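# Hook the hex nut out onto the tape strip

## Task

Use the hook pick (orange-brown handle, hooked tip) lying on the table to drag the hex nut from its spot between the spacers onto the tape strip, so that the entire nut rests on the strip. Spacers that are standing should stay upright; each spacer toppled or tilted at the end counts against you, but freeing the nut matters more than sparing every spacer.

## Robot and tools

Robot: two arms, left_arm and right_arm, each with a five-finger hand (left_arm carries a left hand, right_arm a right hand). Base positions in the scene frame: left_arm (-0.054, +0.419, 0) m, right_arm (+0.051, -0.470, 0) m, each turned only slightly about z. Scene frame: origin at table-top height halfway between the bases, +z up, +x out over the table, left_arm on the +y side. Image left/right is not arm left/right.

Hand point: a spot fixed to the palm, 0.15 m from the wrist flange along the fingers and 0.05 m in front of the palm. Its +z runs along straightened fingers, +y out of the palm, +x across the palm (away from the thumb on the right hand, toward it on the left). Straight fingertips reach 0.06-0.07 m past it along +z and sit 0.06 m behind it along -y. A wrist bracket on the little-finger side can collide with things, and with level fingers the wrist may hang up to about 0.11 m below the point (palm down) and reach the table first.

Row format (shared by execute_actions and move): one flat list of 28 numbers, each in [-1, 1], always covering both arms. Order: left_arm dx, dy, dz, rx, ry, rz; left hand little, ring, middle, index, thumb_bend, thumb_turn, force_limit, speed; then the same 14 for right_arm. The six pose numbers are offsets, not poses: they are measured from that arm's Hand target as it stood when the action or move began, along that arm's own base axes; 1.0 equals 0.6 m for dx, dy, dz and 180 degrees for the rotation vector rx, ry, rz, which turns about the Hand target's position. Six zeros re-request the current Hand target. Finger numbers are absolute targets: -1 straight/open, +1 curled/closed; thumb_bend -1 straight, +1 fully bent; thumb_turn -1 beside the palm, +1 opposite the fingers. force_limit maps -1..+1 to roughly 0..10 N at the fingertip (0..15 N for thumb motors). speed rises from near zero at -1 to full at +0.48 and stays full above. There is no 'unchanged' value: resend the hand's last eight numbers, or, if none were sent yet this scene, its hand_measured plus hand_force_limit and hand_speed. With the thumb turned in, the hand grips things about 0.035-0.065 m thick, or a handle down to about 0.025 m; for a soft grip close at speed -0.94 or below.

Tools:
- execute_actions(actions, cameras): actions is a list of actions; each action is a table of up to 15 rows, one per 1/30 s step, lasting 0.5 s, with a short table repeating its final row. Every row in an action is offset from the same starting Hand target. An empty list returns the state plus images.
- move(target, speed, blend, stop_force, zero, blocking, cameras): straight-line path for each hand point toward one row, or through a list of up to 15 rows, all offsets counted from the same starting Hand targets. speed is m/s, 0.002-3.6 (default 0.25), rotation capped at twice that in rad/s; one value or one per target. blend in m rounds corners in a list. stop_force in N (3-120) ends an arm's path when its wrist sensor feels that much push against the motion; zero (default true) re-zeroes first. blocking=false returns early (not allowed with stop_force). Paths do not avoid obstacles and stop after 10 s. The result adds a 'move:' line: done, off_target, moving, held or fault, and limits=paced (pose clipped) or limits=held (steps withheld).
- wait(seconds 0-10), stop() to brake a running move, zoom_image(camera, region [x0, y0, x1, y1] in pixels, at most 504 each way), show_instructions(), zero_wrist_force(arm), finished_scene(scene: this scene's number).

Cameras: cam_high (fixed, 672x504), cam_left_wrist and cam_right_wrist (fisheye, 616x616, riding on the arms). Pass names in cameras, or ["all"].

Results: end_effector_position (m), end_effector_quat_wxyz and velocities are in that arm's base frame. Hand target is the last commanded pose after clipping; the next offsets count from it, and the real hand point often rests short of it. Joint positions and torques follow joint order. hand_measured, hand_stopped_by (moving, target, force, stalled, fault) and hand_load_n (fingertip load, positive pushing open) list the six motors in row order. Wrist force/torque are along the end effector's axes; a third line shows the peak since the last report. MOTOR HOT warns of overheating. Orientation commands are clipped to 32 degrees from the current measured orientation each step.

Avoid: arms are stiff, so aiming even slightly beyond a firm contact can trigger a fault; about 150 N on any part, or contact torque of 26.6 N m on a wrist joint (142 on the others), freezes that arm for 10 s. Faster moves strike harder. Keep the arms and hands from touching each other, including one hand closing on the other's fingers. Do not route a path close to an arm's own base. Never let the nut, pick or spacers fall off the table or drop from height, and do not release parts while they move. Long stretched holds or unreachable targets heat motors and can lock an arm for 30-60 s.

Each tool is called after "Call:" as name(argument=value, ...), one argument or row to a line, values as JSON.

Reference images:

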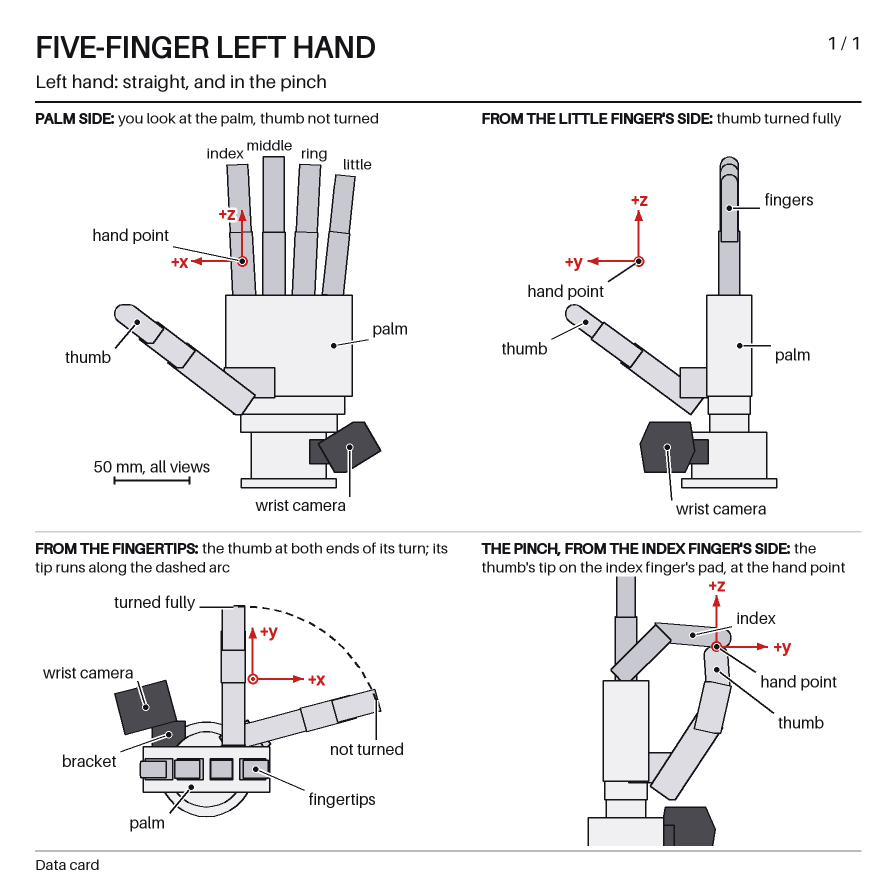

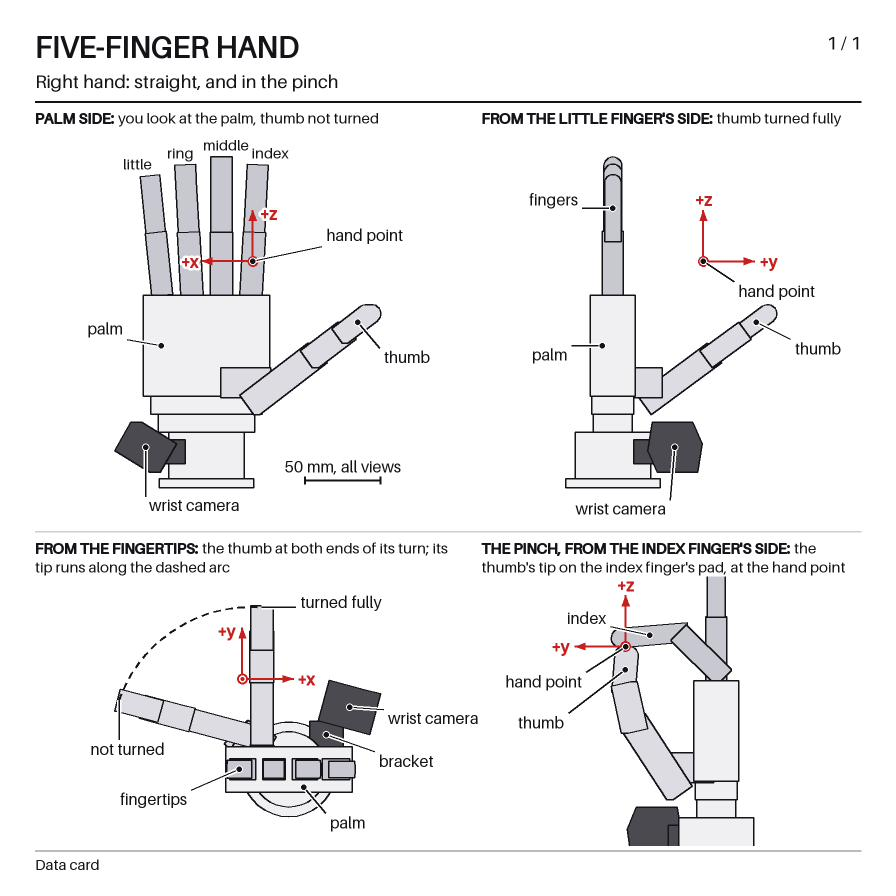

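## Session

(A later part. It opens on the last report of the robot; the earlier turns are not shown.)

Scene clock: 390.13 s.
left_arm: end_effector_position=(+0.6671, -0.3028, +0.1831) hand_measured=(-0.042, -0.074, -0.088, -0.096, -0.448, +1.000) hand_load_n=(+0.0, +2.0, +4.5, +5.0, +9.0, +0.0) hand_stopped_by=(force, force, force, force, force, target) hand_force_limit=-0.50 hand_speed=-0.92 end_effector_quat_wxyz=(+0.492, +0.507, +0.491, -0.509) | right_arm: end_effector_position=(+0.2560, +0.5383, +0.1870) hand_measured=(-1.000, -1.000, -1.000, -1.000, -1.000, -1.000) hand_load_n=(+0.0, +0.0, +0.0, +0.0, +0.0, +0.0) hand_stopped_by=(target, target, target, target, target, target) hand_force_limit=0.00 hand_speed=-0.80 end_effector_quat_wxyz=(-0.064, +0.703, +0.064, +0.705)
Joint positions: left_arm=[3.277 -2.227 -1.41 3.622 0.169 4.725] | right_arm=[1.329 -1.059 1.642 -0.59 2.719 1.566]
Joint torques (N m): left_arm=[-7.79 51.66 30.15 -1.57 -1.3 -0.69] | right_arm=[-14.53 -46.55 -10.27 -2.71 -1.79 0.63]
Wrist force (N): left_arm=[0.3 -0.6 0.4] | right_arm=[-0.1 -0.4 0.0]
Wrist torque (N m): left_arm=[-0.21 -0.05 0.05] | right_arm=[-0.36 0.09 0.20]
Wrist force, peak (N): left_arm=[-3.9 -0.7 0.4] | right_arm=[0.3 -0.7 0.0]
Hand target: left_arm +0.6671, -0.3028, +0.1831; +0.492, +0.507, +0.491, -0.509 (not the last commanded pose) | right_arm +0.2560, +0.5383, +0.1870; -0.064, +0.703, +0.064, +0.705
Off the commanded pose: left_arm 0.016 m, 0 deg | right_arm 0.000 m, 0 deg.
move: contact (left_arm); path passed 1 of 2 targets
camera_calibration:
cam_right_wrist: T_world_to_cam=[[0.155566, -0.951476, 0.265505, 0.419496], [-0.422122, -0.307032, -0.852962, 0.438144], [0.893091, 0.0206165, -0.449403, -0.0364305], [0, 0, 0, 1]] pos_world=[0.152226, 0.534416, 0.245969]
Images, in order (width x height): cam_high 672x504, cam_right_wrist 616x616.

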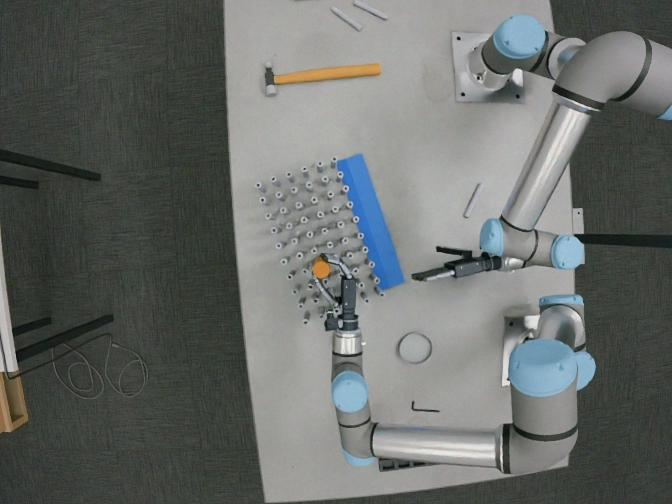

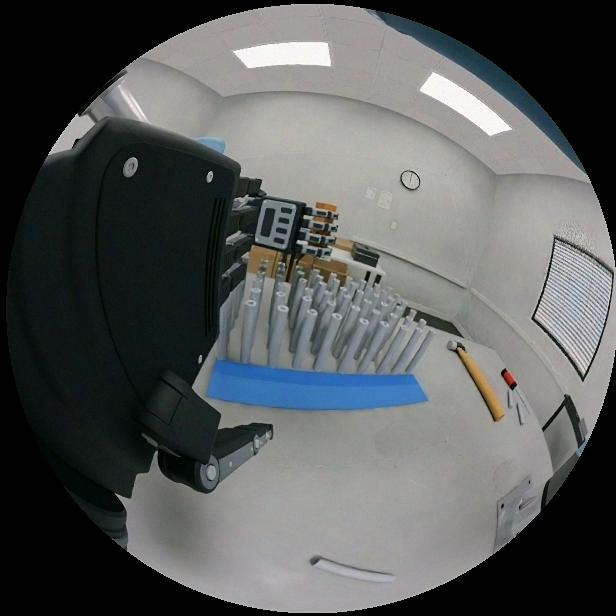

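Call:
move(
  target=[
    [0,0,0.2167,0,0,0,0.4,0.45,0.45,0.4,0.3,1,-0.5,-0.92,0,0,0,0,0,0,-1,-1,-1,-1,-1,-1,0,-0.8],
    [-0.0422,0.0538,0.2167,-0.058,-0.033,0,0.4,0.45,0.45,0.4,0.3,1,-0.5,-0.92,0,0,0,0,0,0,-1,-1,-1,-1,-1,-1,0,-0.8],
  ],
  speed=[0.15,0.15],
  cameras=["cam_right_wrist","cam_high"],
)

Call:
zoom_image(
  camera="cam_high",
  region=[290, 220, 370, 300],
)

Call:
zoom_image(
  camera="cam_high",
  region=[300, 240, 340, 280],
)

Scene clock: 441.13 s.
left_arm: end_effector_position=(+0.6419, -0.2705, +0.3131) hand_measured=(-0.042, -0.074, -0.088, -0.096, -0.448, +1.000) hand_load_n=(+0.0, +1.5, +4.5, +5.0, +9.0, -0.5) hand_stopped_by=(force, force, force, force, force, target) hand_force_limit=-0.50 hand_speed=-0.92 end_effector_quat_wxyz=(+0.561, +0.486, +0.417, -0.525) | right_arm: end_effector_position=(+0.2560, +0.5383, +0.1870) hand_measured=(-1.000, -1.000, -1.000, -1.000, -1.000, -1.000) hand_load_n=(+0.0, +0.0, -0.5, +0.0, +0.0, +0.0) hand_stopped_by=(target, target, target, target, target, target) hand_force_limit=0.00 hand_speed=-0.80 end_effector_quat_wxyz=(-0.064, +0.703, +0.064, +0.705)
Joint positions: left_arm=[3.34 -2.239 -1.227 2.814 0.301 5.451] | right_arm=[1.329 -1.059 1.642 -0.59 2.719 1.566]
Joint torques (N m): left_arm=[-12.76 51.23 29 -2.37 2.12 2.83] | right_arm=[-14.52 -46.7 -11.59 -2.64 -1.62 0.09]
Wrist force (N): left_arm=[0.5 -0.8 0.0] | right_arm=[0.2 -0.5 -0.2]
Wrist torque (N m): left_arm=[-0.23 -0.14 0.12] | right_arm=[-0.36 0.05 0.22]
Wrist force, peak (N): left_arm=[2.1 -0.6 0.2] | right_arm=[0.0 -0.7 0.5]
Hand target: left_arm +0.6418, -0.2705, +0.3132; +0.561, +0.486, +0.417, -0.525 | right_arm +0.2560, +0.5383, +0.1870; -0.064, +0.703, +0.064, +0.705
Off the commanded pose: left_arm 0.000 m, 0 deg | right_arm 0.000 m, 0 deg.
move: done
camera_calibration:
cam_right_wrist: T_world_to_cam=[[0.155566, -0.951476, 0.265505, 0.419496], [-0.422122, -0.307032, -0.852962, 0.438144], [0.893091, 0.0206165, -0.449403, -0.0364305], [0, 0, 0, 1]] pos_world=[0.152226, 0.534416, 0.245969]
Images, in order (width x height): cam_high 672x504, cam_right_wrist 616x616.

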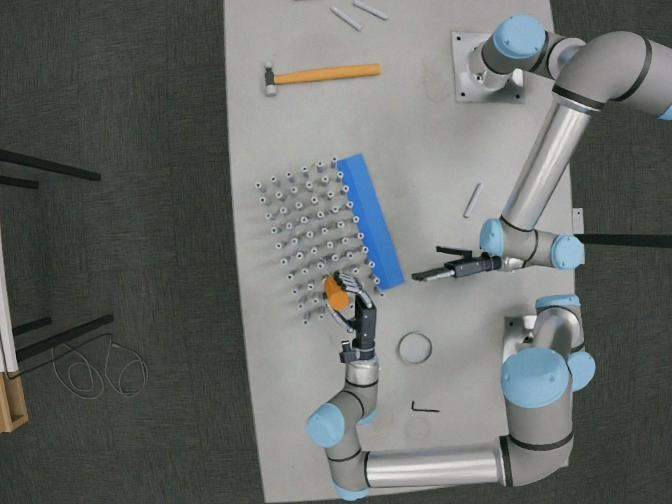

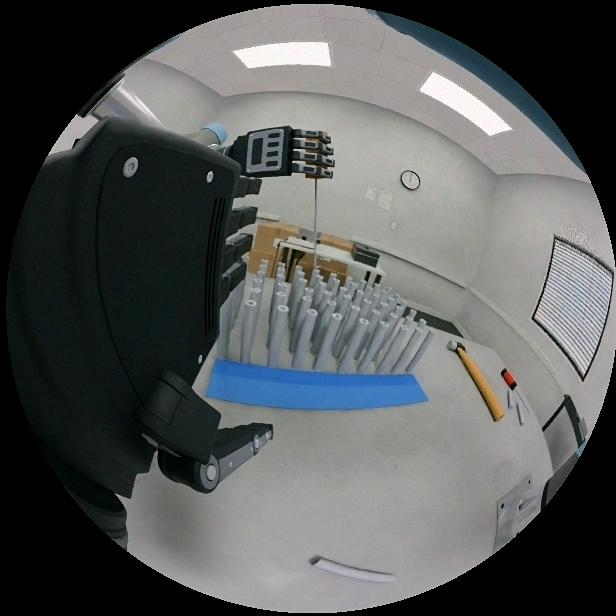

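Scaled by 6.300 from the camera's 672x504 image, which has a finer 960x720 frame.

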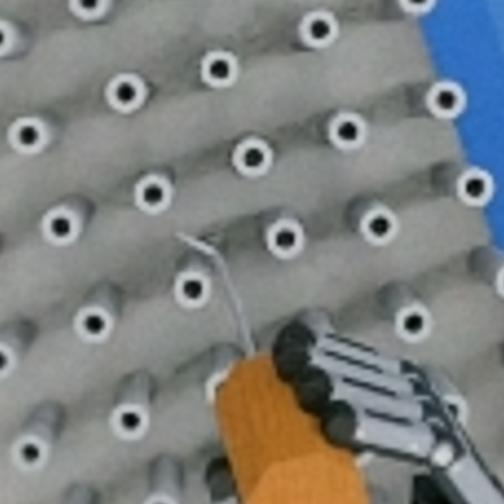

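Scaled by 12.600 from the camera's 672x504 image, which has a finer 960x720 frame.

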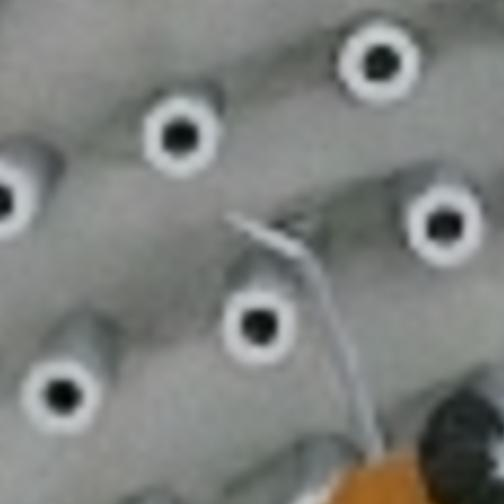

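Call:
move(
  target=[0,0,-0.19,0,0,0,0.4,0.45,0.45,0.4,0.3,1,-0.5,-0.92,0,0,0,0,0,0,-1,-1,-1,-1,-1,-1,0,-0.8],
  speed=0.1,
  stop_force=4,
  cameras=["cam_high"],
)

Call:
zoom_image(
  camera="cam_high",
  region=[300, 235, 340, 275],
)

Scene clock: 448.63 s.
left_arm: end_effector_position=(+0.6418, -0.2705, +0.1992) hand_measured=(-0.042, -0.074, -0.088, -0.096, -0.448, +1.000) hand_load_n=(+0.0, +2.0, +4.5, +5.0, +9.5, +0.0) hand_stopped_by=(force, force, force, force, force, target) hand_force_limit=-0.50 hand_speed=-0.92 end_effector_quat_wxyz=(+0.561, +0.486, +0.417, -0.525) | right_arm: end_effector_position=(+0.2560, +0.5383, +0.1870) hand_measured=(-1.000, -1.000, -1.000, -1.000, -1.000, -1.000) hand_load_n=(+0.0, +0.0, +0.0, +0.0, +0.0, +0.0) hand_stopped_by=(target, target, target, target, target, target) hand_force_limit=0.00 hand_speed=-0.80 end_effector_quat_wxyz=(-0.064, +0.703, +0.064, +0.705)
Joint positions: left_arm=[3.34 -2.358 -1.335 3.041 0.301 5.451] | right_arm=[1.329 -1.059 1.642 -0.59 2.719 1.566]
Joint torques (N m): left_arm=[12.64 43.97 27.48 -0.28 0.49 3.09] | right_arm=[-13.9 -47.02 -10.78 -2.48 -1.63 -0.27]
Wrist force (N): left_arm=[0.4 -0.8 0.2] | right_arm=[0.0 -0.5 0.1]
Wrist torque (N m): left_arm=[-0.24 -0.12 0.11] | right_arm=[-0.39 0.08 0.21]
Wrist force, peak (N): left_arm=[1.4 -1.1 0.1] | right_arm=[0.2 -0.9 0.1]
Hand target: left_arm +0.6418, -0.2705, +0.1992; +0.561, +0.486, +0.417, -0.525 | right_arm +0.2560, +0.5383, +0.1870; -0.064, +0.703, +0.064, +0.705
Off the commanded pose: left_arm 0.000 m, 0 deg | right_arm 0.000 m, 0 deg.
move: done
Images, in order (width x height): cam_high 672x504.

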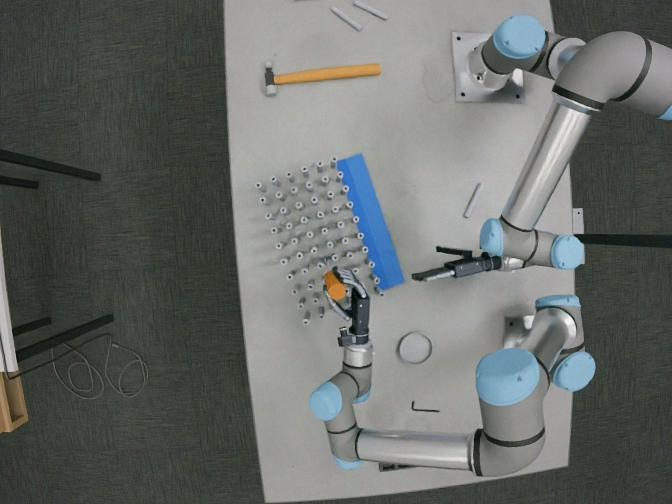

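Scaled by 12.600 from the camera's 672x504 image, which has a finer 960x720 frame.

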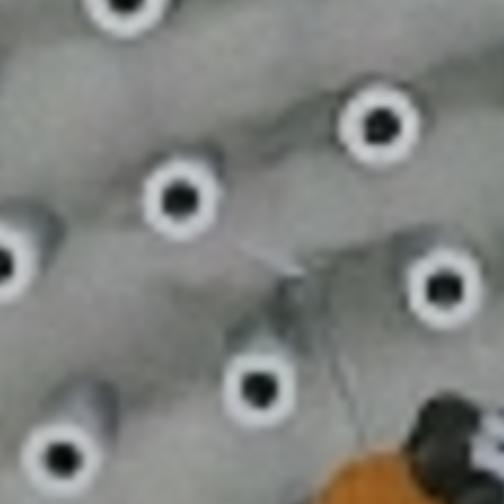

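Call:
move(
  target=[
    [0.0047,-0.0005,0,0,0,0,0.4,0.45,0.45,0.4,0.3,1,-0.5,-0.92,0,0,0,0,0,0,-1,-1,-1,-1,-1,-1,0,-0.8],
    [0.0047,-0.0005,-0.05,0,0,0,0.4,0.45,0.45,0.4,0.3,1,-0.5,-0.92,0,0,0,0,0,0,-1,-1,-1,-1,-1,-1,0,-0.8],
  ],
  speed=0.02,
  stop_force=3,
  cameras=["cam_high"],
)

Call:
zoom_image(
  camera="cam_high",
  region=[309, 243, 339, 273],
)

Scene clock: 458.23 s.
left_arm: end_effector_position=(+0.6446, -0.2708, +0.1716) hand_measured=(-0.042, -0.074, -0.088, -0.096, -0.448, +1.000) hand_load_n=(+0.0, +1.5, +4.5, +5.5, +9.0, -0.5) hand_stopped_by=(force, force, force, force, force, target) hand_force_limit=-0.50 hand_speed=-0.92 end_effector_quat_wxyz=(+0.561, +0.486, +0.417, -0.525) | right_arm: end_effector_position=(+0.2560, +0.5383, +0.1870) hand_measured=(-1.000, -1.000, -1.000, -1.000, -1.000, -1.000) hand_load_n=(+0.0, +0.0, +0.0, +0.0, +0.0, +0.0) hand_stopped_by=(target, target, target, target, target, target) hand_force_limit=0.00 hand_speed=-0.80 end_effector_quat_wxyz=(-0.064, +0.703, +0.064, +0.705)
Joint positions: left_arm=[3.338 -2.4 -1.337 3.082 0.3 5.454] | right_arm=[1.329 -1.059 1.642 -0.59 2.719 1.566]
Joint torques (N m): left_arm=[-11.81 54.77 27.27 -0.59 -0.75 -1] | right_arm=[-14.02 -46.29 -10.83 -2.41 -1.37 -0.71]
Wrist force (N): left_arm=[0.3 -0.7 0.3] | right_arm=[0.3 -0.4 -0.1]
Wrist torque (N m): left_arm=[-0.23 -0.10 0.03] | right_arm=[-0.38 0.03 0.23]
Wrist force, peak (N): left_arm=[-5.9 -0.6 0.3] | right_arm=[0.4 -0.8 -0.3]
Hand target: left_arm +0.6446, -0.2708, +0.1716; +0.561, +0.486, +0.417, -0.525 (not the last commanded pose) | right_arm +0.2560, +0.5383, +0.1870; -0.064, +0.703, +0.064, +0.705
Off the commanded pose: left_arm 0.002 m, 0 deg | right_arm 0.000 m, 0 deg.
move: contact (left_arm); path passed 1 of 2 targets
Images, in order (width x height): cam_high 672x504.

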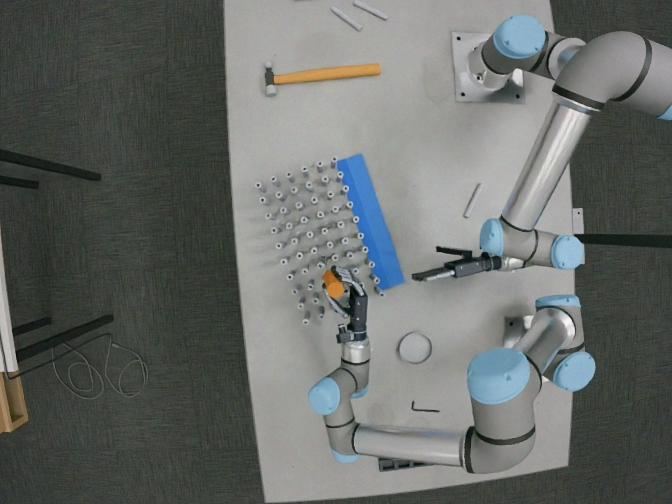

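Scaled by 16.800 from the camera's 672x504 image, which has a finer 960x720 frame.

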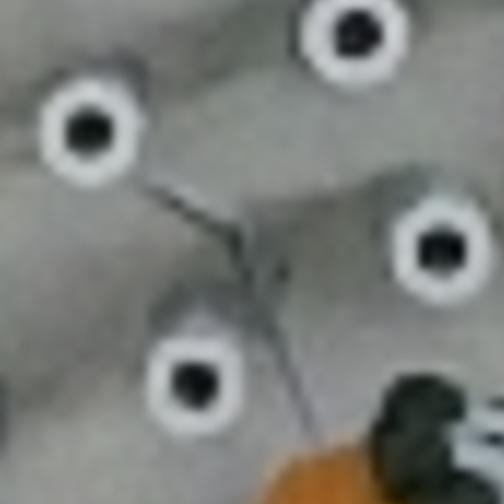

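Call:
move(
  target=[-0.0112,0.0108,0.001,0,0,0,0.4,0.45,0.45,0.4,0.3,1,-0.5,-0.92,0,0,0,0,0,0,-1,-1,-1,-1,-1,-1,0,-0.8],
  speed=0.02,
  stop_force=4,
  cameras=["cam_high"],
)

Call:
zoom_image(
  camera="cam_high",
  region=[309, 243, 339, 273],
)

Scene clock: 471.33 s.
left_arm: end_effector_position=(+0.6379, -0.2643, +0.1722) hand_measured=(-0.042, -0.074, -0.088, -0.096, -0.448, +1.000) hand_load_n=(+0.0, +1.0, +4.5, +5.0, +9.0, -0.5) hand_stopped_by=(force, force, force, force, force, target) hand_force_limit=-0.50 hand_speed=-0.92 end_effector_quat_wxyz=(+0.561, +0.486, +0.417, -0.525) | right_arm: end_effector_position=(+0.2560, +0.5383, +0.1870) hand_measured=(-1.000, -1.000, -1.000, -1.000, -1.000, -1.000) hand_load_n=(+0.5, +0.0, +0.0, +0.0, +0.0, +0.0) hand_stopped_by=(target, target, target, target, target, target) hand_force_limit=0.00 hand_speed=-0.80 end_effector_quat_wxyz=(-0.064, +0.703, +0.064, +0.705)
Joint positions: left_arm=[3.352 -2.379 -1.371 3.122 0.31 5.428] | right_arm=[1.329 -1.059 1.642 -0.59 2.719 1.566]
Joint torques (N m): left_arm=[-13.14 39.67 26.12 -3.33 -0.85 3.1] | right_arm=[-14.55 -46.31 -10.87 -2.27 -1.24 -1.22]
Wrist force (N): left_arm=[0.4 -0.6 0.1] | right_arm=[0.3 -0.3 0.0]
Wrist torque (N m): left_arm=[-0.19 -0.12 0.08] | right_arm=[-0.35 0.04 0.23]
Wrist force, peak (N): left_arm=[0.4 -0.8 0.7] | right_arm=[0.6 -0.5 0.1]
Hand target: left_arm +0.6379, -0.2643, +0.1722; +0.561, +0.486, +0.417, -0.525 | right_arm +0.2560, +0.5383, +0.1870; -0.064, +0.703, +0.064, +0.705
Off the commanded pose: left_arm 0.000 m, 0 deg | right_arm 0.000 m, 0 deg.
move: done
Images, in order (width x height): cam_high 672x504.

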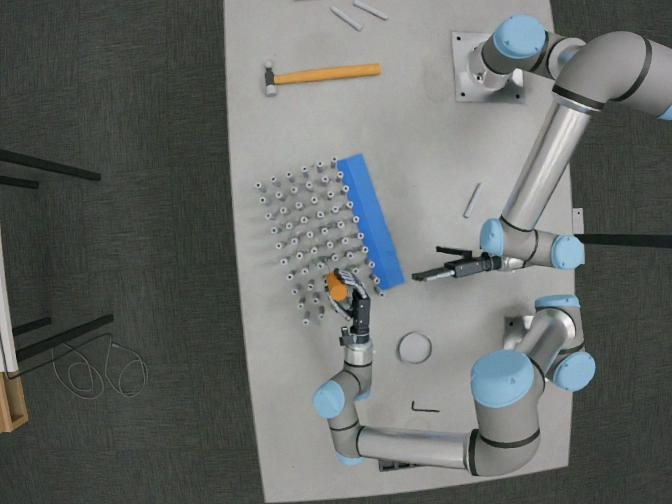

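Scaled by 16.800 from the camera's 672x504 image, which has a finer 960x720 frame.

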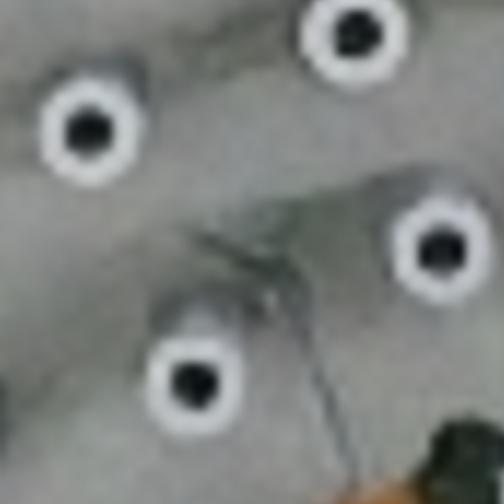

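Call:
zoom_image(
  camera="cam_high",
  region=[317, 252, 333, 268],
)

Scaled by 31.500 from the camera's 672x504 image, which has a finer 960x720 frame.

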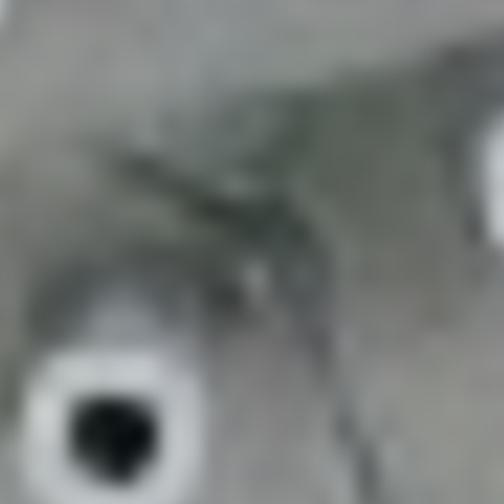

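Call:
move(
  target=[0.003,-0.0093,0.003,0,0,0,0.4,0.45,0.45,0.4,0.3,1,-0.5,-0.92,0,0,0,0,0,0,-1,-1,-1,-1,-1,-1,0,-0.8],
  speed=0.03,
  cameras=["cam_high"],
)

Call:
zoom_image(
  camera="cam_high",
  region=[313, 248, 337, 272],
)

Scene clock: 481.20 s.
left_arm: end_effector_position=(+0.6397, -0.2700, +0.1741) hand_measured=(-0.042, -0.074, -0.088, -0.096, -0.448, +1.000) hand_load_n=(+0.0, +1.5, +4.5, +5.0, +9.0, -0.5) hand_stopped_by=(force, force, force, force, force, target) hand_force_limit=-0.50 hand_speed=-0.92 end_effector_quat_wxyz=(+0.561, +0.486, +0.417, -0.525) | right_arm: end_effector_position=(+0.2560, +0.5383, +0.1870) hand_measured=(-1.000, -1.000, -1.000, -1.000, -1.000, -1.000) hand_load_n=(+0.0, +0.0, +0.0, +0.0, +0.0, +0.0) hand_stopped_by=(target, target, target, target, target, target) hand_force_limit=0.00 hand_speed=-0.80 end_effector_quat_wxyz=(-0.064, +0.703, +0.064, +0.705)
Joint positions: left_arm=[3.341 -2.386 -1.357 3.094 0.302 5.448] | right_arm=[1.329 -1.059 1.642 -0.59 2.719 1.566]
Joint torques (N m): left_arm=[6.75 47.55 10.5 0.02 1.82 -0.69] | right_arm=[-13.66 -46.3 -10.68 -2.16 -1.28 -1.61]
Wrist force (N): left_arm=[0.4 -0.8 0.1] | right_arm=[0.2 -0.6 0.0]
Wrist torque (N m): left_arm=[-0.23 -0.13 0.03] | right_arm=[-0.40 0.05 0.21]
Wrist force, peak (N): left_arm=[0.5 -0.9 0.3] | right_arm=[0.6 -0.4 0.1]
Hand target: left_arm +0.6397, -0.2699, +0.1740; +0.561, +0.486, +0.417, -0.525 | right_arm +0.2560, +0.5383, +0.1870; -0.064, +0.703, +0.064, +0.705
Off the commanded pose: left_arm 0.000 m, 0 deg | right_arm 0.000 m, 0 deg.
move: done
Images, in order (width x height): cam_high 672x504.

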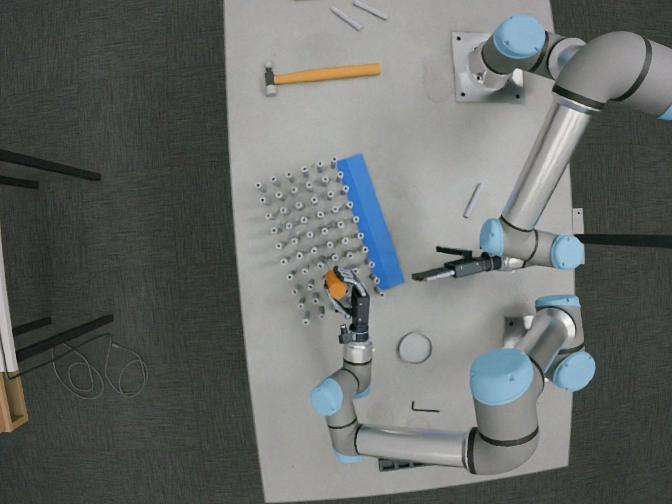

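Scaled by 21.000 from the camera's 672x504 image, which has a finer 960x720 frame.

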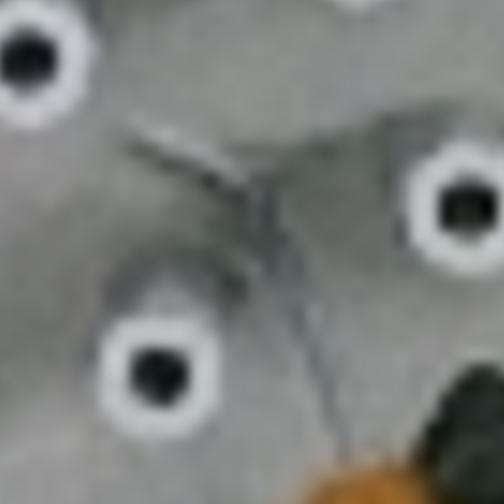

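Call:
move(
  target=[
    [0.01,0.0033,0,0,0,0,0.4,0.45,0.45,0.4,0.3,1,-0.5,-0.92,0,0,0,0,0,0,-1,-1,-1,-1,-1,-1,0,-0.8],
    [0.01,0.0033,-0.003,0,0,0,0.4,0.45,0.45,0.4,0.3,1,-0.5,-0.92,0,0,0,0,0,0,-1,-1,-1,-1,-1,-1,0,-0.8],
    [0.0007,0.0197,-0.003,0,0,0,0.4,0.45,0.45,0.4,0.3,1,-0.5,-0.92,0,0,0,0,0,0,-1,-1,-1,-1,-1,-1,0,-0.8],
  ],
  speed=0.02,
  stop_force=4,
  cameras=["cam_high"],
)

Call:
zoom_image(
  camera="cam_high",
  region=[313, 248, 337, 272],
)

Scene clock: 492.13 s.
left_arm: end_effector_position=(+0.6401, -0.2581, +0.1722) hand_measured=(-0.042, -0.074, -0.088, -0.096, -0.448, +1.000) hand_load_n=(+0.5, +1.5, +4.5, +5.0, +9.0, -0.5) hand_stopped_by=(force, force, force, force, force, target) hand_force_limit=-0.50 hand_speed=-0.92 end_effector_quat_wxyz=(+0.561, +0.486, +0.417, -0.525) | right_arm: end_effector_position=(+0.2560, +0.5383, +0.1870) hand_measured=(-1.000, -1.000, -1.000, -1.000, -1.000, -1.000) hand_load_n=(+0.0, +0.0, +0.0, +0.0, +0.0, +0.0) hand_stopped_by=(target, target, target, target, target, target) hand_force_limit=0.00 hand_speed=-0.80 end_effector_quat_wxyz=(-0.064, +0.703, +0.064, +0.705)
Joint positions: left_arm=[3.362 -2.38 -1.368 3.136 0.318 5.409] | right_arm=[1.329 -1.059 1.642 -0.59 2.719 1.566]
Joint torques (N m): left_arm=[-12.16 39.75 27.04 -3.28 -0.86 3.02] | right_arm=[-14.48 -46.39 -11.12 -2.03 -1.06 -2.02]
Wrist force (N): left_arm=[0.3 -0.7 0.2] | right_arm=[0.1 -0.4 0.1]
Wrist torque (N m): left_arm=[-0.21 -0.10 0.07] | right_arm=[-0.38 0.05 0.21]
Wrist force, peak (N): left_arm=[0.4 -1.2 0.2] | right_arm=[0.1 -0.9 0.2]
Hand target: left_arm +0.6401, -0.2581, +0.1722; +0.561, +0.486, +0.417, -0.525 | right_arm +0.2560, +0.5383, +0.1870; -0.064, +0.703, +0.064, +0.705
Off the commanded pose: left_arm 0.000 m, 0 deg | right_arm 0.000 m, 0 deg.
move: done
Images, in order (width x height): cam_high 672x504.

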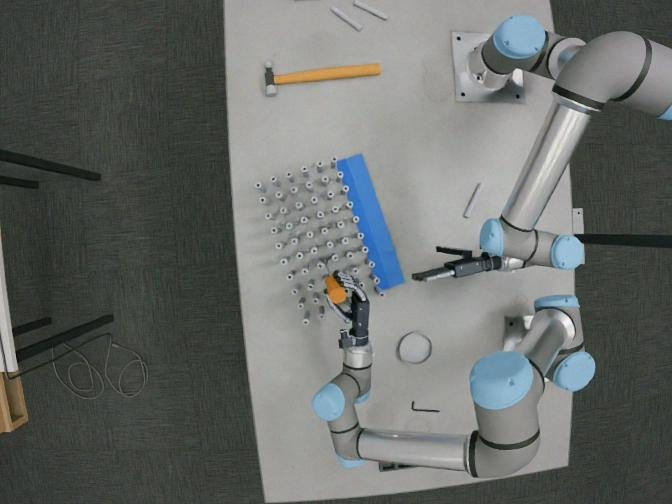

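Scaled by 21.000 from the camera's 672x504 image, which has a finer 960x720 frame.

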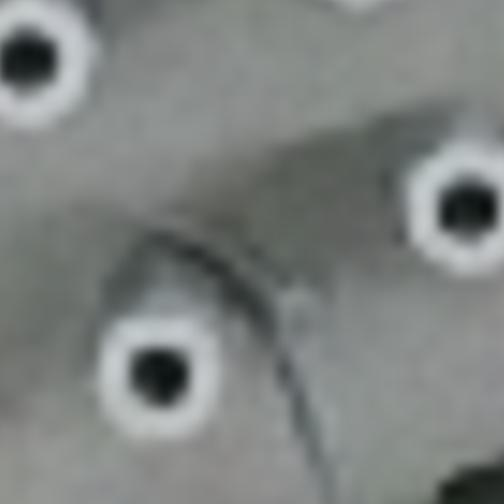

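Call:
move(
  target=[-0.0168,0.0115,0,0,0,0,0.4,0.45,0.45,0.4,0.3,1,-0.5,-0.92,0,0,0,0,0,0,-1,-1,-1,-1,-1,-1,0,-0.8],
  speed=0.02,
  stop_force=4,
  cameras=["cam_high"],
)

Call:
zoom_image(
  camera="cam_high",
  region=[315, 248, 345, 278],
)

Scene clock: 501.77 s.
left_arm: end_effector_position=(+0.6300, -0.2512, +0.1722) hand_measured=(-0.042, -0.074, -0.088, -0.096, -0.448, +1.000) hand_load_n=(+0.0, +1.5, +4.5, +5.0, +9.0, -0.5) hand_stopped_by=(force, force, force, force, force, target) hand_force_limit=-0.50 hand_speed=-0.92 end_effector_quat_wxyz=(+0.561, +0.486, +0.417, -0.525) | right_arm: end_effector_position=(+0.2560, +0.5383, +0.1870) hand_measured=(-1.000, -1.000, -1.000, -1.000, -1.000, -1.000) hand_load_n=(+0.0, +0.0, +0.0, +0.0, +0.0, +0.0) hand_stopped_by=(target, target, target, target, target, target) hand_force_limit=0.00 hand_speed=-0.80 end_effector_quat_wxyz=(-0.064, +0.703, +0.064, +0.705)
Joint positions: left_arm=[3.377 -2.353 -1.415 3.183 0.332 5.381] | right_arm=[1.329 -1.059 1.642 -0.59 2.719 1.566]
Joint torques (N m): left_arm=[-11.98 39.53 26.58 -3.43 -0.84 3.13] | right_arm=[-14.66 -45.88 -10.62 -1.91 -0.9 -2.2]
Wrist force (N): left_arm=[0.3 -0.8 0.0] | right_arm=[0.2 -0.3 0.0]
Wrist torque (N m): left_arm=[-0.22 -0.12 0.10] | right_arm=[-0.36 0.04 0.22]
Wrist force, peak (N): left_arm=[0.6 -1.0 0.2] | right_arm=[0.3 -0.7 0.3]
Hand target: left_arm +0.6300, -0.2512, +0.1722; +0.561, +0.486, +0.417, -0.525 | right_arm +0.2560, +0.5383, +0.1870; -0.064, +0.703, +0.064, +0.705
Off the commanded pose: left_arm 0.000 m, 0 deg | right_arm 0.000 m, 0 deg.
move: done
Images, in order (width x height): cam_high 672x504.

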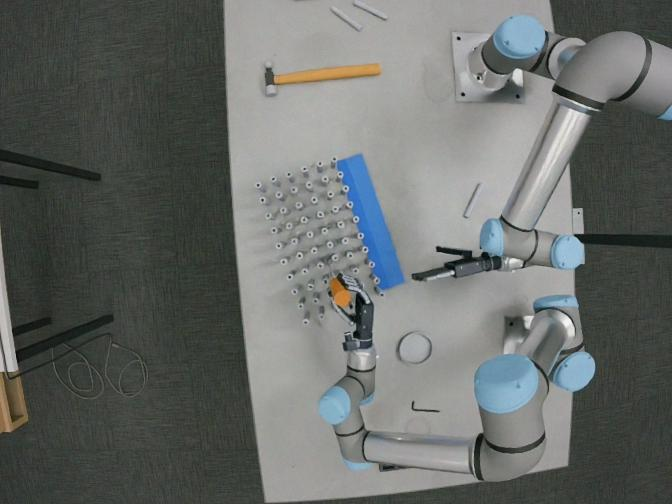

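Scaled by 16.800 from the camera's 672x504 image, which has a finer 960x720 frame.

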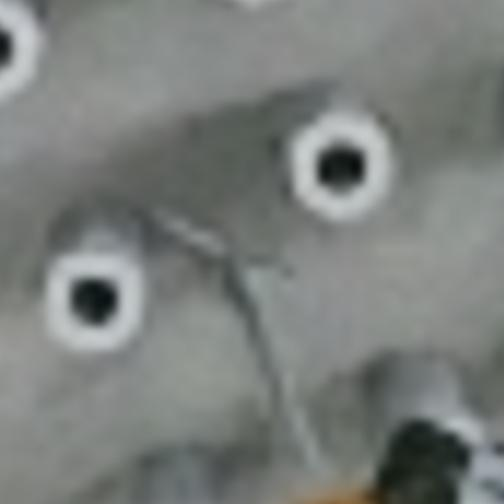

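Call:
zoom_image(
  camera="cam_high",
  region=[322, 256, 338, 272],
)

Scaled by 31.500 from the camera's 672x504 image, which has a finer 960x720 frame.

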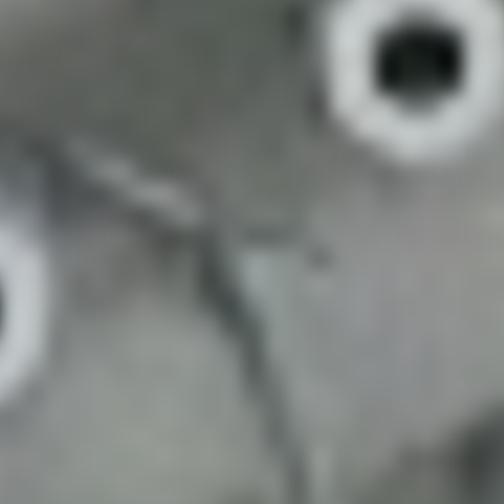

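Call:
move(
  target=[
    [0.0062,-0.0032,0,0,0,0,0.4,0.45,0.45,0.4,0.3,1,-0.5,-0.92,0,0,0,0,0,0,-1,-1,-1,-1,-1,-1,0,-0.8],
    [0.0062,-0.0032,0.217,0,0,0,0.4,0.45,0.45,0.4,0.3,1,-0.5,-0.92,0,0,0,0,0,0,-1,-1,-1,-1,-1,-1,0,-0.8],
    [0.0353,-0.0158,0.217,0.0667,0.0131,-0.2048,0.4,0.45,0.45,0.4,0.3,1,-0.5,-0.92,0,0,0,0,0,0,-1,-1,-1,-1,-1,-1,0,-0.8],
  ],
  speed=[0.03,0.12,0.2],
  cameras=["cam_right_wrist","cam_high"],
)

Call:
zoom_image(
  camera="cam_high",
  region=[300, 235, 360, 295],
)

Call:
zoom_image(
  camera="cam_right_wrist",
  region=[260, 270, 360, 370],
)

Scene clock: 526.27 s.
left_arm: end_effector_position=(+0.6512, -0.2608, +0.3024) hand_measured=(-0.042, -0.074, -0.088, -0.096, -0.448, +1.000) hand_load_n=(+0.0, +1.0, +4.5, +5.0, +9.0, -0.5) hand_stopped_by=(force, force, force, force, force, target) hand_force_limit=-0.50 hand_speed=-0.92 end_effector_quat_wxyz=(+0.305, +0.637, +0.305, -0.639) | right_arm: end_effector_position=(+0.2560, +0.5383, +0.1870) hand_measured=(-1.000, -1.000, -1.000, -1.000, -1.000, -1.000) hand_load_n=(+0.5, +0.0, +0.0, +0.0, +0.0, +0.0) hand_stopped_by=(target, target, target, target, target, target) hand_force_limit=0.00 hand_speed=-0.80 end_effector_quat_wxyz=(-0.064, +0.703, +0.064, +0.705)
Joint positions: left_arm=[3.28 -2.587 -0.437 3.021 0.818 4.713] | right_arm=[1.329 -1.059 1.642 -0.59 2.719 1.566]
Joint torques (N m): left_arm=[13.36 52.92 31.15 -1.31 0.6 0.79] | right_arm=[-14.1 -45.33 -10.77 -1.76 -0.76 -2.09]
Wrist force (N): left_arm=[0.5 -0.5 0.1] | right_arm=[0.2 -0.5 0.0]
Wrist torque (N m): left_arm=[-0.18 -0.08 -0.01] | right_arm=[-0.38 0.05 0.21]
Wrist force, peak (N): left_arm=[1.8 -1.1 0.2] | right_arm=[0.5 -0.7 0.2]
Hand target: left_arm +0.6512, -0.2607, +0.3024; +0.305, +0.637, +0.305, -0.639 | right_arm +0.2560, +0.5383, +0.1870; -0.064, +0.703, +0.064, +0.705
Off the commanded pose: left_arm 0.000 m, 0 deg | right_arm 0.000 m, 0 deg.
move: done
camera_calibration:
cam_right_wrist: T_world_to_cam=[[0.155606, -0.951446, 0.265587, 0.419455], [-0.422106, -0.307123, -0.852937, 0.438184], [0.893092, 0.0206162, -0.449402, -0.0364306], [0, 0, 0, 1]] pos_world=[0.152226, 0.534416, 0.24597]
Images, in order (width x height): cam_high 672x504, cam_right_wrist 616x616.

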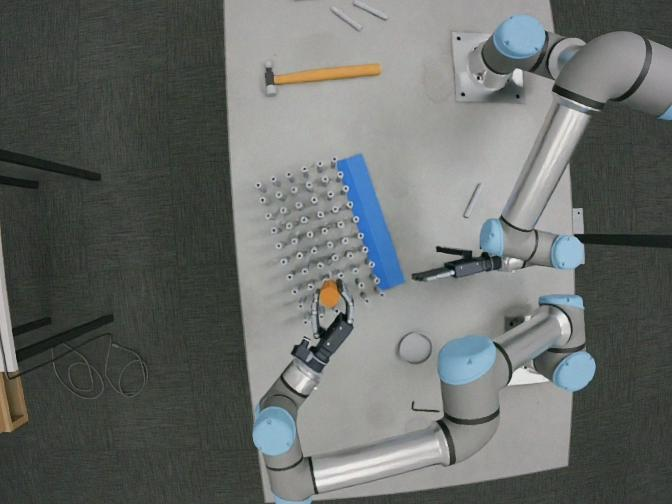

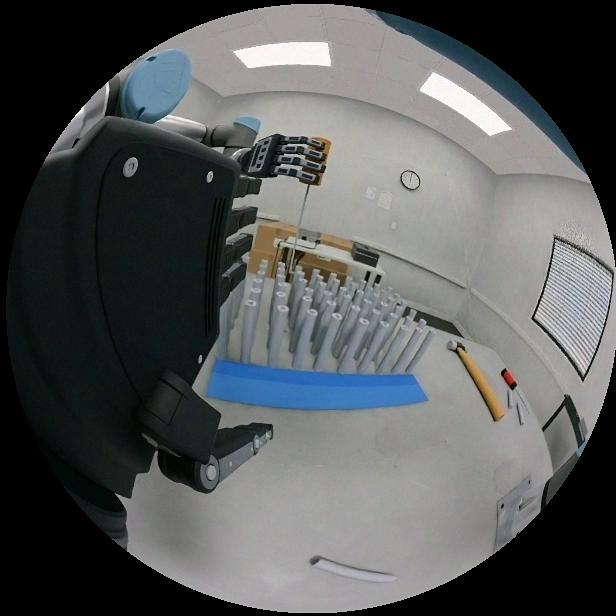

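Scaled by 8.400 from the camera's 672x504 image, which has a finer 960x720 frame.

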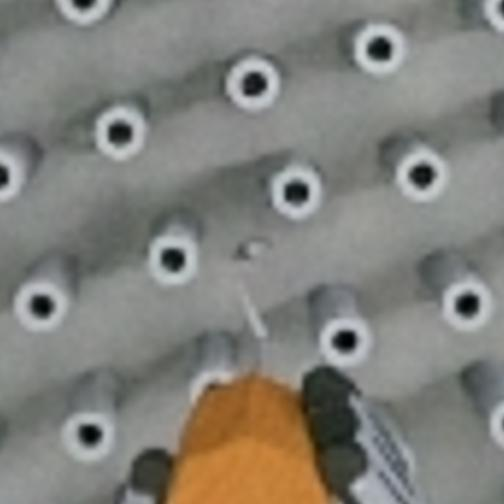

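Scaled by 5.040 from the camera's 616x616 image, which has a finer 880x880 frame.

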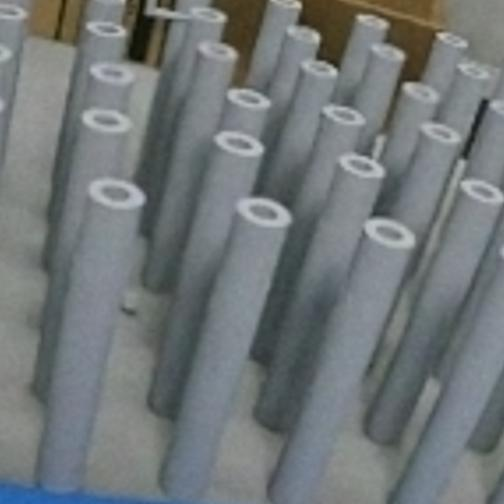

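Call:
move(
  target=[
    [0.0012,0.0023,-0.17,0,0,0,0.4,0.45,0.45,0.4,0.3,1,-0.5,-0.92,0,0,0,0,0,0,-1,-1,-1,-1,-1,-1,0,-0.8],
    [0.0012,0.0023,-0.225,0,0,0,0.4,0.45,0.45,0.4,0.3,1,-0.5,-0.92,0,0,0,0,0,0,-1,-1,-1,-1,-1,-1,0,-0.8],
  ],
  speed=[0.08, 0.015],
  stop_force=3.5,
  cameras=["cam_right_wrist","cam_high"],
)

Call:
zoom_image(
  camera="cam_high",
  region=[310, 245, 350, 285],
)

Call:
zoom_image(
  camera="cam_right_wrist",
  region=[260, 290, 320, 350],
)

Scene clock: 541.53 s.
left_arm: end_effector_position=(+0.6520, -0.2593, +0.1776) hand_measured=(-0.042, -0.074, -0.088, -0.096, -0.448, +1.000) hand_load_n=(+0.5, +1.0, +4.5, +5.0, +8.5, -0.5) hand_stopped_by=(force, force, force, force, force, target) hand_force_limit=-0.50 hand_speed=-0.92 end_effector_quat_wxyz=(+0.305, +0.637, +0.305, -0.639) | right_arm: end_effector_position=(+0.2560, +0.5383, +0.1870) hand_measured=(-1.000, -1.000, -1.000, -1.000, -1.000, -1.000) hand_load_n=(+0.0, +0.0, +0.0, +0.0, +0.0, +0.0) hand_stopped_by=(target, target, target, target, target, target) hand_force_limit=0.00 hand_speed=-0.80 end_effector_quat_wxyz=(-0.064, +0.703, +0.064, +0.705)
Joint positions: left_arm=[3.282 -2.607 -0.717 3.321 0.82 4.713] | right_arm=[1.329 -1.059 1.642 -0.59 2.719 1.566]
Joint torques (N m): left_arm=[8.76 64.39 31.23 -2.22 -1.49 -2.65] | right_arm=[-14.22 -44.94 -10.55 -1.68 -0.61 -2.14]
Wrist force (N): left_arm=[0.6 -0.7 -0.2] | right_arm=[-0.1 -0.4 -0.1]
Wrist torque (N m): left_arm=[-0.19 -0.10 0.02] | right_arm=[-0.37 0.09 0.20]
Wrist force, peak (N): left_arm=[-5.3 -0.6 0.0] | right_arm=[0.1 -0.8 0.2]
Hand target: left_arm +0.6520, -0.2593, +0.1776; +0.305, +0.637, +0.305, -0.639 (not the last commanded pose) | right_arm +0.2560, +0.5383, +0.1870; -0.064, +0.703, +0.064, +0.705
Off the commanded pose: left_arm 0.010 m, 0 deg | right_arm 0.000 m, 0 deg.
move: contact (left_arm); path passed 1 of 2 targets
camera_calibration:
cam_right_wrist: T_world_to_cam=[[0.155606, -0.951446, 0.265587, 0.419455], [-0.422106, -0.307123, -0.852937, 0.438184], [0.893092, 0.0206162, -0.449402, -0.0364306], [0, 0, 0, 1]] pos_world=[0.152226, 0.534416, 0.24597]
Images, in order (width x height): cam_high 672x504, cam_right_wrist 616x616.

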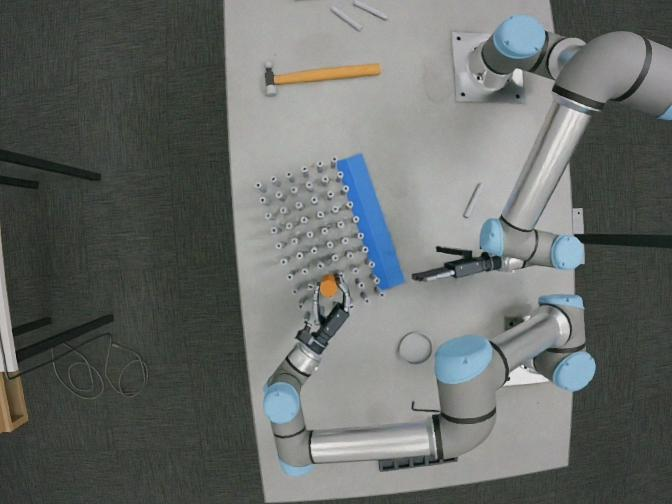

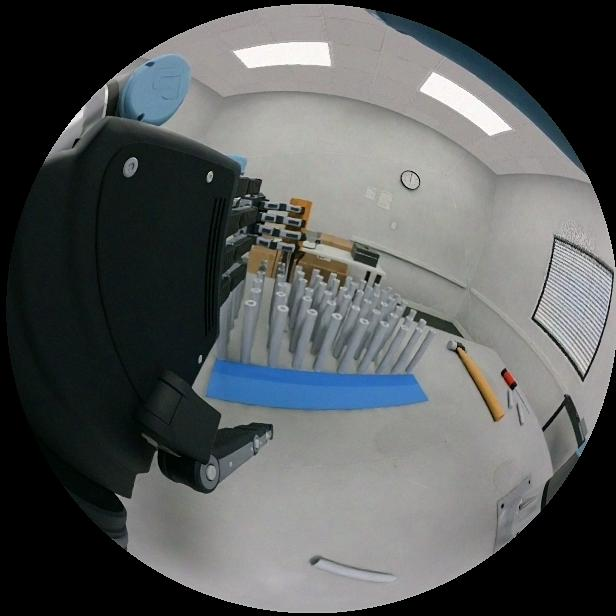

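Scaled by 12.600 from the camera's 672x504 image, which has a finer 960x720 frame.

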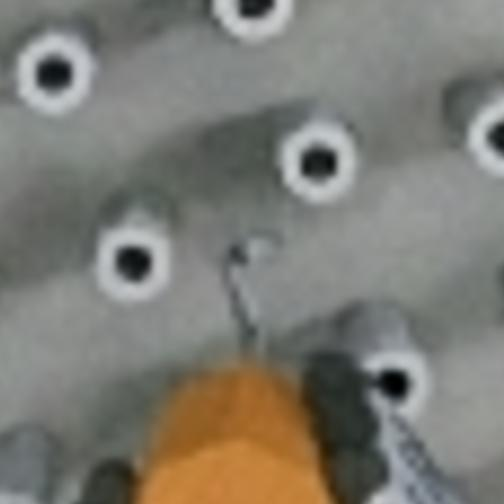

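Scaled by 8.400 from the camera's 616x616 image, which has a finer 880x880 frame.

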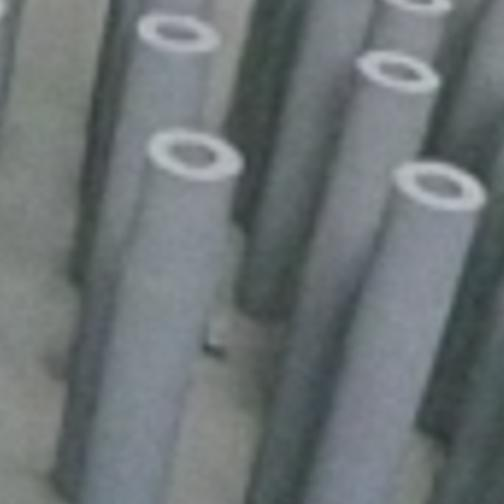

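Call:
move(
  target=[
    [0.0047,0.0015,0.0017,0,0,0,0.4,0.45,0.45,0.4,0.3,1,-0.5,-0.92,0,0,0,0,0,0,-1,-1,-1,-1,-1,-1,0,-0.8],
    [0.0075,-0.0073,0.0017,0,0,0,0.4,0.45,0.45,0.4,0.3,1,-0.5,-0.92,0,0,0,0,0,0,-1,-1,-1,-1,-1,-1,0,-0.8],
  ],
  speed=[0.03, 0.03],
  cameras=["cam_high"],
)

Call:
zoom_image(
  camera="cam_high",
  region=[315, 250, 345, 280],
)

Scene clock: 548.73 s.
left_arm: end_effector_position=(+0.6564, -0.2638, +0.1787) hand_measured=(-0.042, -0.074, -0.088, -0.096, -0.448, +1.000) hand_load_n=(+0.0, +1.0, +4.5, +5.0, +9.0, -0.5) hand_stopped_by=(force, force, force, force, force, target) hand_force_limit=-0.50 hand_speed=-0.92 end_effector_quat_wxyz=(+0.305, +0.637, +0.305, -0.639) | right_arm: end_effector_position=(+0.2560, +0.5383, +0.1870) hand_measured=(-1.000, -1.000, -1.000, -1.000, -1.000, -1.000) hand_load_n=(+0.0, +0.0, +0.0, +0.0, +0.0, +0.0) hand_stopped_by=(target, target, target, target, target, target) hand_force_limit=0.00 hand_speed=-0.80 end_effector_quat_wxyz=(-0.064, +0.703, +0.064, +0.705)
Joint positions: left_arm=[3.275 -2.624 -0.682 3.303 0.813 4.713] | right_arm=[1.329 -1.059 1.642 -0.59 2.719 1.566]
Joint torques (N m): left_arm=[15.31 62.75 12.65 0.62 1.39 -1.35] | right_arm=[-14.17 -45.33 -10.66 -1.44 -0.54 -2.07]
Wrist force (N): left_arm=[0.4 -0.5 0.0] | right_arm=[0.2 -0.7 0.0]
Wrist torque (N m): left_arm=[-0.18 -0.07 0.00] | right_arm=[-0.43 0.03 0.22]
Wrist force, peak (N): left_arm=[0.5 -1.1 -0.7] | right_arm=[0.5 -0.6 0.2]
Hand target: left_arm +0.6565, -0.2637, +0.1787; +0.305, +0.637, +0.305, -0.639 | right_arm +0.2560, +0.5383, +0.1870; -0.064, +0.703, +0.064, +0.705
Off the commanded pose: left_arm 0.000 m, 0 deg | right_arm 0.000 m, 0 deg.
move: done
Images, in order (width x height): cam_high 672x504.

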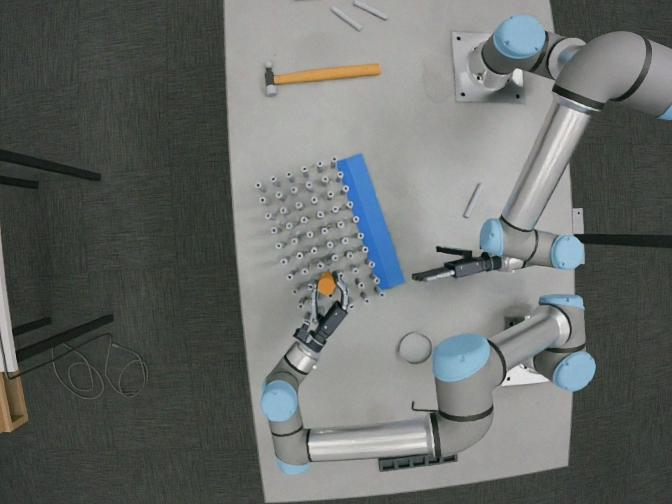

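Scaled by 16.800 from the camera's 672x504 image, which has a finer 960x720 frame.

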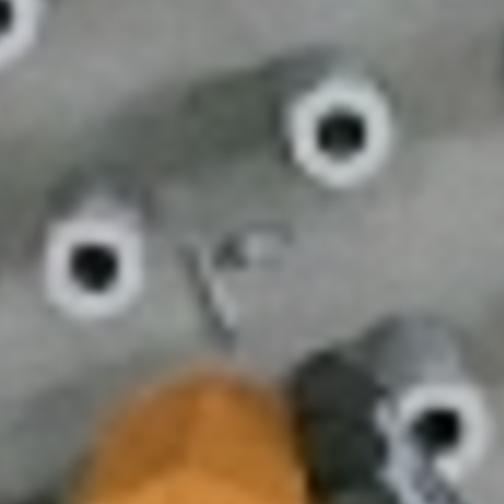

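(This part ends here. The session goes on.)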